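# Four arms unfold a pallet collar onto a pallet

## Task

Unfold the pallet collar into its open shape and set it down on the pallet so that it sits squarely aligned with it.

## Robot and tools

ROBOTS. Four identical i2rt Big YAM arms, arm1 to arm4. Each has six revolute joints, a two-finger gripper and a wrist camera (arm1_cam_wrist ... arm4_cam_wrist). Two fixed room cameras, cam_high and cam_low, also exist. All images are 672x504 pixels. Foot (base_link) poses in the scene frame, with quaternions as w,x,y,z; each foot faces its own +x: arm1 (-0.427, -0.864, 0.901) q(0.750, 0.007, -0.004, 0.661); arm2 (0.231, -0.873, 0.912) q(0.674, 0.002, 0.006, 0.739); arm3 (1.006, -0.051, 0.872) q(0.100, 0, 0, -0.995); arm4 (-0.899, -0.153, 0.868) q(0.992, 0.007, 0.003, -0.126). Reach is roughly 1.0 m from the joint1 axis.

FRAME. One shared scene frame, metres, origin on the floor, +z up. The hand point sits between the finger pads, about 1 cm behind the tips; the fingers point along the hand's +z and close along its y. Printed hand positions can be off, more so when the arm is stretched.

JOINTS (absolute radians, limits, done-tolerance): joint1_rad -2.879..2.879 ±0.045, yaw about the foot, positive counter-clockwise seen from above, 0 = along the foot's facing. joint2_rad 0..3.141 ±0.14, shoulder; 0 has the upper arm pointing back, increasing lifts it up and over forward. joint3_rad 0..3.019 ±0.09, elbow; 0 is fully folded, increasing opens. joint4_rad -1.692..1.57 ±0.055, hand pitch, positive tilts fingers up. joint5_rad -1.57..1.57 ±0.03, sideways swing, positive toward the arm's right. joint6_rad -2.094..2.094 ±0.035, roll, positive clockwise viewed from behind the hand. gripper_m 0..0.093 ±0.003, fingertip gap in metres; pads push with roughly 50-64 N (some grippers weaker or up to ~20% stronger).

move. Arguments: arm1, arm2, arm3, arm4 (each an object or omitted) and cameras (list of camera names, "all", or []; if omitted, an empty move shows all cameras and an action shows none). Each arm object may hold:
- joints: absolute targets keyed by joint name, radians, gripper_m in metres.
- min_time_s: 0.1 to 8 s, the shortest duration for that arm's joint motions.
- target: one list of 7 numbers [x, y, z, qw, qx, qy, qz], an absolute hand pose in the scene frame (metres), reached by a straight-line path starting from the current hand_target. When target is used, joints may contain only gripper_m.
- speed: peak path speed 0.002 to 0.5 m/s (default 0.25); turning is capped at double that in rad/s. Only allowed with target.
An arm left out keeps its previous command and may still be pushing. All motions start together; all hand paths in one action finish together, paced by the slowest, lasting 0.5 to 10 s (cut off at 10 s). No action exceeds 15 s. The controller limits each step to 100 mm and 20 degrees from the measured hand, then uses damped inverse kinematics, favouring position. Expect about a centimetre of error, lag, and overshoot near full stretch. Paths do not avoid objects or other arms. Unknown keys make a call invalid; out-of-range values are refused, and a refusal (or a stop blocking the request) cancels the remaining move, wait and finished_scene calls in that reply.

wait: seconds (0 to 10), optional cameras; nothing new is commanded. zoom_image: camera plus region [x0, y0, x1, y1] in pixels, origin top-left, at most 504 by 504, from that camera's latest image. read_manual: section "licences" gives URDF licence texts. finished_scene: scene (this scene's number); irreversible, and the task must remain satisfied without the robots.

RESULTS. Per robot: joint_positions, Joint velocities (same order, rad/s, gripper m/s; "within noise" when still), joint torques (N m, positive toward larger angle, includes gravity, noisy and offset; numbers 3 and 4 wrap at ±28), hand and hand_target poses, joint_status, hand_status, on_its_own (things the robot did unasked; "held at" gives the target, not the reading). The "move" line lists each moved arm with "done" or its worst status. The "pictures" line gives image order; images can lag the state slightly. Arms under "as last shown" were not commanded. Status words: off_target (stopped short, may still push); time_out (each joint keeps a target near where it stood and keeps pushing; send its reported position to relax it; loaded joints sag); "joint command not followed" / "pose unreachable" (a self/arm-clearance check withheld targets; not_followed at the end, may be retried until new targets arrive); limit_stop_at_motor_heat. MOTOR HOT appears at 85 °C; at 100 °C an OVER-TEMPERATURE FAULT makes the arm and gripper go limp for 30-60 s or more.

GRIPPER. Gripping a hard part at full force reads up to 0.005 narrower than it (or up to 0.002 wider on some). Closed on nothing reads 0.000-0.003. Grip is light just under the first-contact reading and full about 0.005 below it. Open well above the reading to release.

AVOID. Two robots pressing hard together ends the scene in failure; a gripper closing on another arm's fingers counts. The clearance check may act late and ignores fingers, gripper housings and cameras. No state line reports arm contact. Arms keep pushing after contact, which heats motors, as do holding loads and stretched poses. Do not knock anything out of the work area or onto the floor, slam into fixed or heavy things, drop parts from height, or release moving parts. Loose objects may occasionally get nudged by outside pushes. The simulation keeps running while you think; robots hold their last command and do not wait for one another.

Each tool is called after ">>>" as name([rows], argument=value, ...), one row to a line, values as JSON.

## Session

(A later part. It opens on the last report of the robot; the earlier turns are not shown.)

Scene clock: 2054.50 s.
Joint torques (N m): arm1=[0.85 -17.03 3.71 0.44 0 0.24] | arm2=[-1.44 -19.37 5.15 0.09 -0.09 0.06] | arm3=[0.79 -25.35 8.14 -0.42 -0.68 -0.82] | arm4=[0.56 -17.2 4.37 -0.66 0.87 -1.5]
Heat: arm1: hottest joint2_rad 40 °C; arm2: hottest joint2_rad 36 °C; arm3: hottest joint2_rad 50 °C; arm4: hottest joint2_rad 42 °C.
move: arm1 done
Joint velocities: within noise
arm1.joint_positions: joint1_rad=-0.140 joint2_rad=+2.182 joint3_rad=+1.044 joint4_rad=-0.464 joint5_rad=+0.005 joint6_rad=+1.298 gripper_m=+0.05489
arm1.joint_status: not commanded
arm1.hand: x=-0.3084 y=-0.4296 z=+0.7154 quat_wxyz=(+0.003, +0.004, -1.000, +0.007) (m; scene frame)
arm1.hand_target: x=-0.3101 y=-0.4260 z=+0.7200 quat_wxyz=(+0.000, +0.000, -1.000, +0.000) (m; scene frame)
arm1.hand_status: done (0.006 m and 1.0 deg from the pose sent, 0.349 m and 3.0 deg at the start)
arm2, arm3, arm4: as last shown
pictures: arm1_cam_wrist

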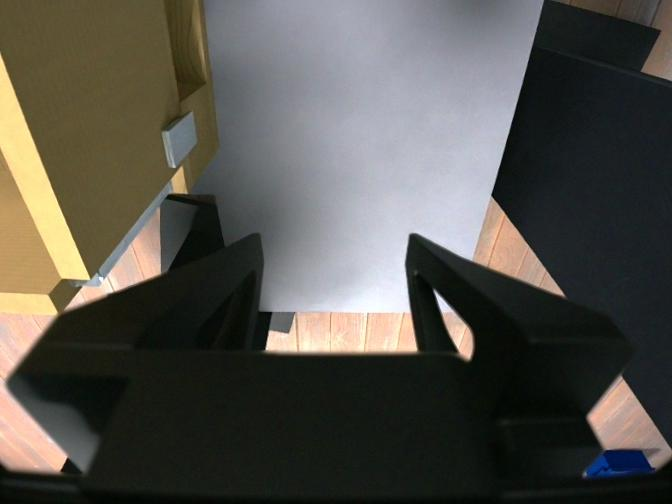

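>>> move(arm3={"target": [0.3842, 0.0270, 0.603, 0, 0.702, 0.712, 0], "speed": 0.04}, arm4={"target": [-0.3893, -0.0768, 0.601, 0, -0.710, 0.704, 0], "speed": 0.04})

>>> move(arm3={"joints": {"gripper_m": 0.06}}, arm4={"joints": {"gripper_m": 0.06}})

>>> move(arm3={"target": [0.3842, 0.0270, 0.810, 0, 0.702, 0.712, 0], "speed": 0.12}, arm4={"target": [-0.3893, -0.0768, 0.810, 0, -0.710, 0.704, 0], "speed": 0.12}, arm1={"target": [-0.310, -0.426, 0.82, 0, 0, 1, 0], "speed": 0.12}, cameras=["cam_low", "cam_high", "arm3_cam_wrist", "arm4_cam_wrist"])

>>> zoom_image(camera="cam_low", region=[90, 220, 230, 340])

>>> zoom_image(camera="cam_low", region=[490, 200, 630, 340])

>>> zoom_image(camera="cam_low", region=[320, 230, 460, 370])

>>> zoom_image(camera="cam_high", region=[220, 150, 440, 370])

Scene clock: 2077.53 s.
Joint torques (N m): arm1=[0.85 -17.08 3.71 0.47 0 0.25] | arm2=[-1.32 -19.49 5.23 0.27 -0.11 0.06] | arm3=[-1.14 -27.05 5.19 0.01 -0.48 -0.09] | arm4=[1.03 -18.26 4.14 -0.96 0.72 -0.28]
Heat: arm1: hottest joint2_rad 39 °C; arm2: hottest joint2_rad 36 °C; arm3: hottest joint2_rad 49 °C; arm4: hottest joint2_rad 41 °C.
move: arm3 done; arm4 off_target
Joint velocities: within noise
arm1, arm2: as last shown
arm1.hand: x=-0.3084 y=-0.4296 z=+0.7154 quat_wxyz=(+0.003, +0.003, -1.000, +0.007) (m; scene frame)
arm3.joint_positions: joint1_rad=-0.324 joint2_rad=+2.611 joint3_rad=+1.733 joint4_rad=-0.696 joint5_rad=+0.012 joint6_rad=-1.689 gripper_m=+0.01990
arm3.joint_status: not commanded
arm3.hand: x=+0.3845 y=+0.0288 z=+0.5940 quat_wxyz=(+0.002, -0.709, -0.705, -0.006) (m; scene frame)
arm3.hand_target: x=+0.3841 y=+0.0271 z=+0.6030 quat_wxyz=(+0.000, -0.702, -0.712, +0.000) (m; scene frame)
arm3.hand_status: done (0.009 m and 1.3 deg from the pose sent, 0.008 m and 1.1 deg at the start)
arm4.joint_positions: joint1_rad=+0.392 joint2_rad=+2.428 joint3_rad=+1.284 joint4_rad=-0.404 joint5_rad=-0.004 joint6_rad=-1.414 gripper_m=+0.01905
arm4.joint_status: not commanded
arm4.hand: x=-0.3892 y=-0.0773 z=+0.5985 quat_wxyz=(-0.014, +0.701, -0.713, -0.001) (m; scene frame)
arm4.hand_target: x=-0.3893 y=-0.0769 z=+0.6011 quat_wxyz=(+0.000, +0.710, -0.704, +0.000) (m; scene frame)
arm4.hand_status: off_target (0.003 m and 2.1 deg from the pose sent, 0.003 m and 1.8 deg at the start)
pictures: none

Scene clock: 2078.20 s.
Joint torques (N m): arm1=[0.91 -17.08 3.7 0.46 0 0.25] | arm2=[-1.73 -19.78 5.33 0.25 -0.1 0.06] | arm3=[-1.14 -26.11 5.42 0.2 -0.11 -0.01] | arm4=[1.14 -18.14 4.08 -0.1 0 -0.26]
Heat: arm1: hottest joint2_rad 39 °C; arm2: hottest joint2_rad 36 °C; arm3: hottest joint2_rad 49 °C; arm4: hottest joint2_rad 42 °C.
move: arm3 done; arm4 done
Joint velocities: within noise
arm1, arm2: as last shown
arm3.joint_positions: joint1_rad=-0.324 joint2_rad=+2.599 joint3_rad=+1.732 joint4_rad=-0.697 joint5_rad=+0.002 joint6_rad=-1.698 gripper_m=+0.05984
arm3.joint_status: all done
arm3.hand: x=+0.3804 y=+0.0278 z=+0.6011 quat_wxyz=(+0.004, -0.706, -0.709, +0.001) (m; scene frame)
arm3.hand_target: x=+0.3842 y=+0.0269 z=+0.6028 quat_wxyz=(+0.000, -0.702, -0.712, +0.000) (m; scene frame)
arm3.hand_status: not commanded
arm4.joint_positions: joint1_rad=+0.392 joint2_rad=+2.427 joint3_rad=+1.284 joint4_rad=-0.430 joint5_rad=+0.012 joint6_rad=-1.418 gripper_m=+0.05982
arm4.joint_status: all done
arm4.hand: x=-0.3945 y=-0.0810 z=+0.5991 quat_wxyz=(+0.001, +0.702, -0.712, -0.002) (m; scene frame)
arm4.hand_target: x=-0.3893 y=-0.0768 z=+0.6011 quat_wxyz=(-0.001, +0.710, -0.704, +0.000) (m; scene frame)
arm4.hand_status: not commanded
pictures: none

Scene clock: 2080.67 s.
Joint torques (N m): arm1=[0.97 -15.85 5.87 -0.2 0 0.25] | arm2=[-1.38 -19.37 5.23 0.24 -0.09 0.09] | arm3=[-1.26 -24.18 7.66 -0.28 -0.09 0] | arm4=[1.26 -17.26 6.37 -0.08 0.02 -0.18]
Heat: arm1: hottest joint2_rad 39 °C; arm2: hottest joint2_rad 36 °C; arm3: hottest joint2_rad 49 °C; arm4: hottest joint2_rad 42 °C.
move: arm1 done; arm3 done; arm4 done
Joint velocities: within noise
arm1.joint_positions: joint1_rad=-0.140 joint2_rad=+1.946 joint3_rad=+1.031 joint4_rad=-0.672 joint5_rad=+0.005 joint6_rad=+1.300 gripper_m=+0.05489
arm1.joint_status: not commanded
arm1.hand: x=-0.3066 y=-0.4260 z=+0.8157 quat_wxyz=(+0.001, +0.002, -1.000, +0.000) (m; scene frame)
arm1.hand_target: x=-0.3100 y=-0.4259 z=+0.8199 quat_wxyz=(+0.000, +0.000, -1.000, +0.000) (m; scene frame)
arm1.hand_status: done (0.005 m and 0.3 deg from the pose sent, 0.105 m and 1.0 deg at the start)
arm2: as last shown
arm3.joint_positions: joint1_rad=-0.324 joint2_rad=+2.221 joint3_rad=+1.654 joint4_rad=-0.990 joint5_rad=+0.002 joint6_rad=-1.699 gripper_m=+0.05994
arm3.joint_status: not commanded
arm3.hand: x=+0.3797 y=+0.0278 z=+0.8098 quat_wxyz=(+0.006, -0.705, -0.709, +0.003) (m; scene frame)
arm3.hand_target: x=+0.3841 y=+0.0269 z=+0.8101 quat_wxyz=(+0.000, -0.702, -0.712, +0.000) (m; scene frame)
arm3.hand_status: done (0.005 m and 0.9 deg from the pose sent, 0.209 m and 0.7 deg at the start)
arm4.joint_positions: joint1_rad=+0.394 joint2_rad=+1.991 joint3_rad=+1.228 joint4_rad=-0.813 joint5_rad=+0.012 joint6_rad=-1.418 gripper_m=+0.05991
arm4.joint_status: not commanded
arm4.hand: x=-0.3912 y=-0.0825 z=+0.8038 quat_wxyz=(+0.002, +0.703, -0.711, -0.003) (m; scene frame)
arm4.hand_target: x=-0.3894 y=-0.0768 z=+0.8099 quat_wxyz=(+0.000, +0.710, -0.704, +0.000) (m; scene frame)
arm4.hand_status: done (0.009 m and 1.2 deg from the pose sent, 0.211 m and 1.3 deg at the start)
pictures: arm3_cam_wrist, arm4_cam_wrist, cam_high, cam_low

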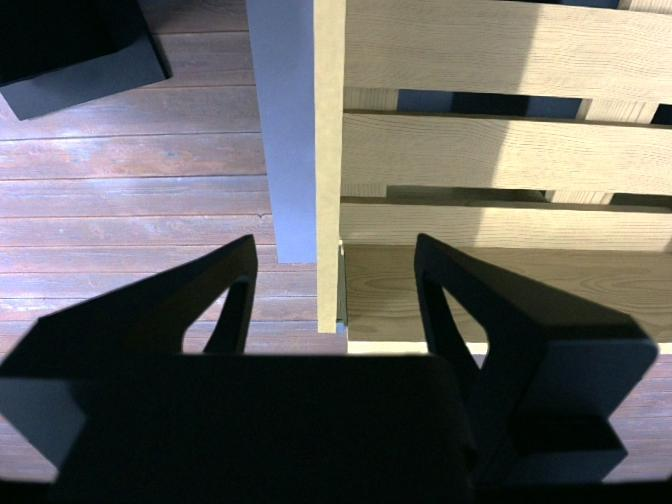

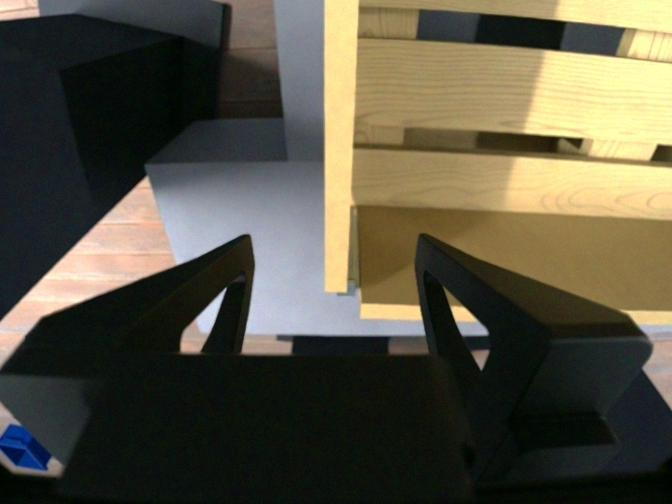

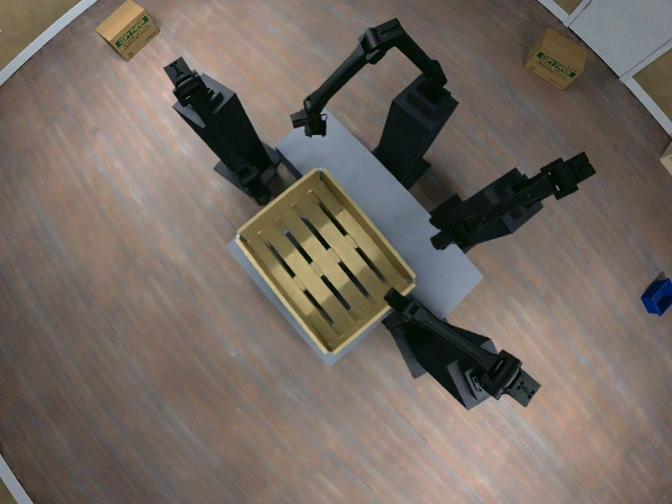

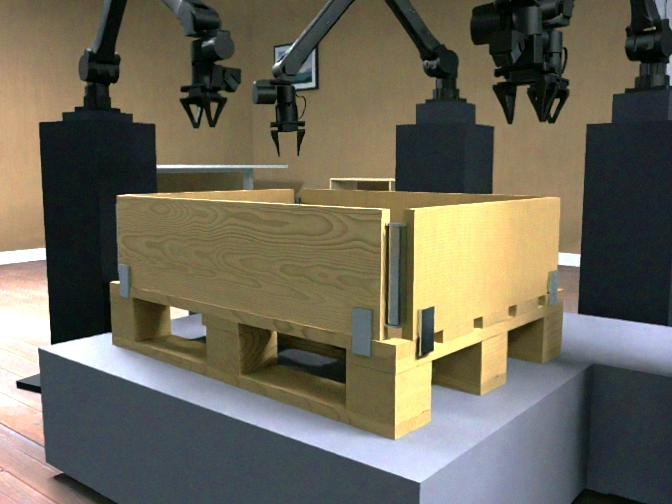

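Scaled by 3.600 from the camera's 672x504 image, which has a finer 960x720 frame.

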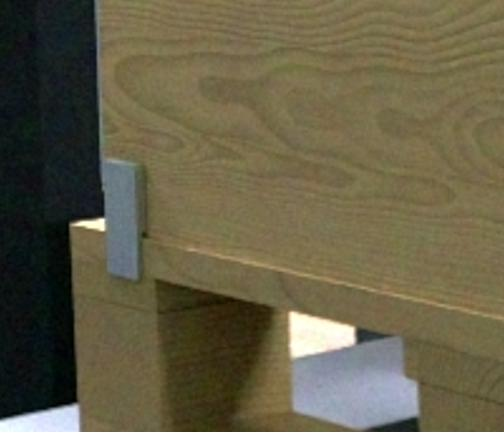

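Scaled by 3.600 from the camera's 672x504 image, which has a finer 960x720 frame.

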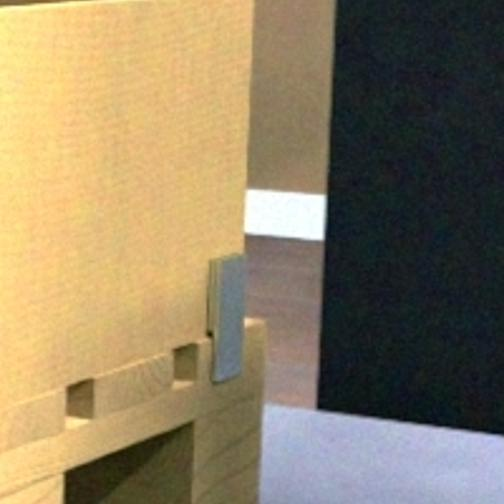

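Scaled by 3.600 from the camera's 672x504 image, which has a finer 960x720 frame.

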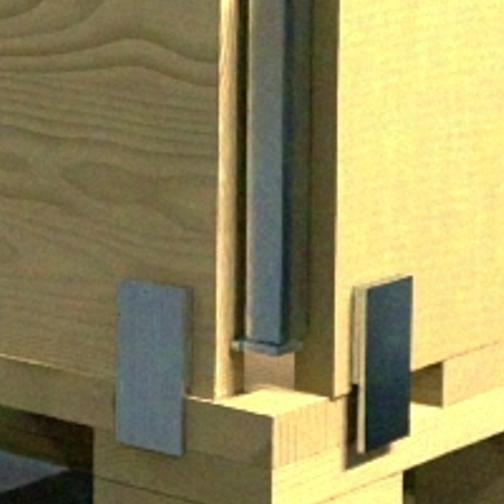

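Scaled by 2.291 from the camera's 672x504 image, which has a finer 960x720 frame.

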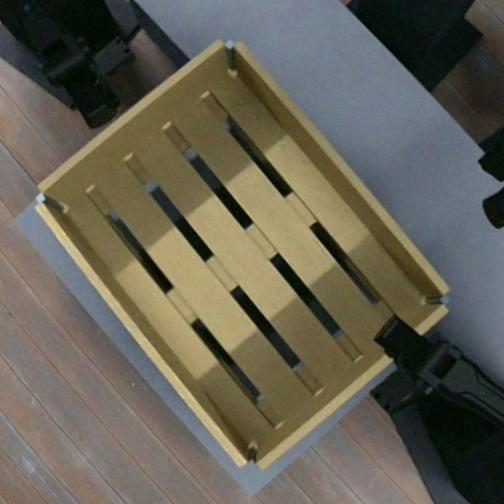

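>>> finished_scene(scene=2)

The scene is finished: the task was done.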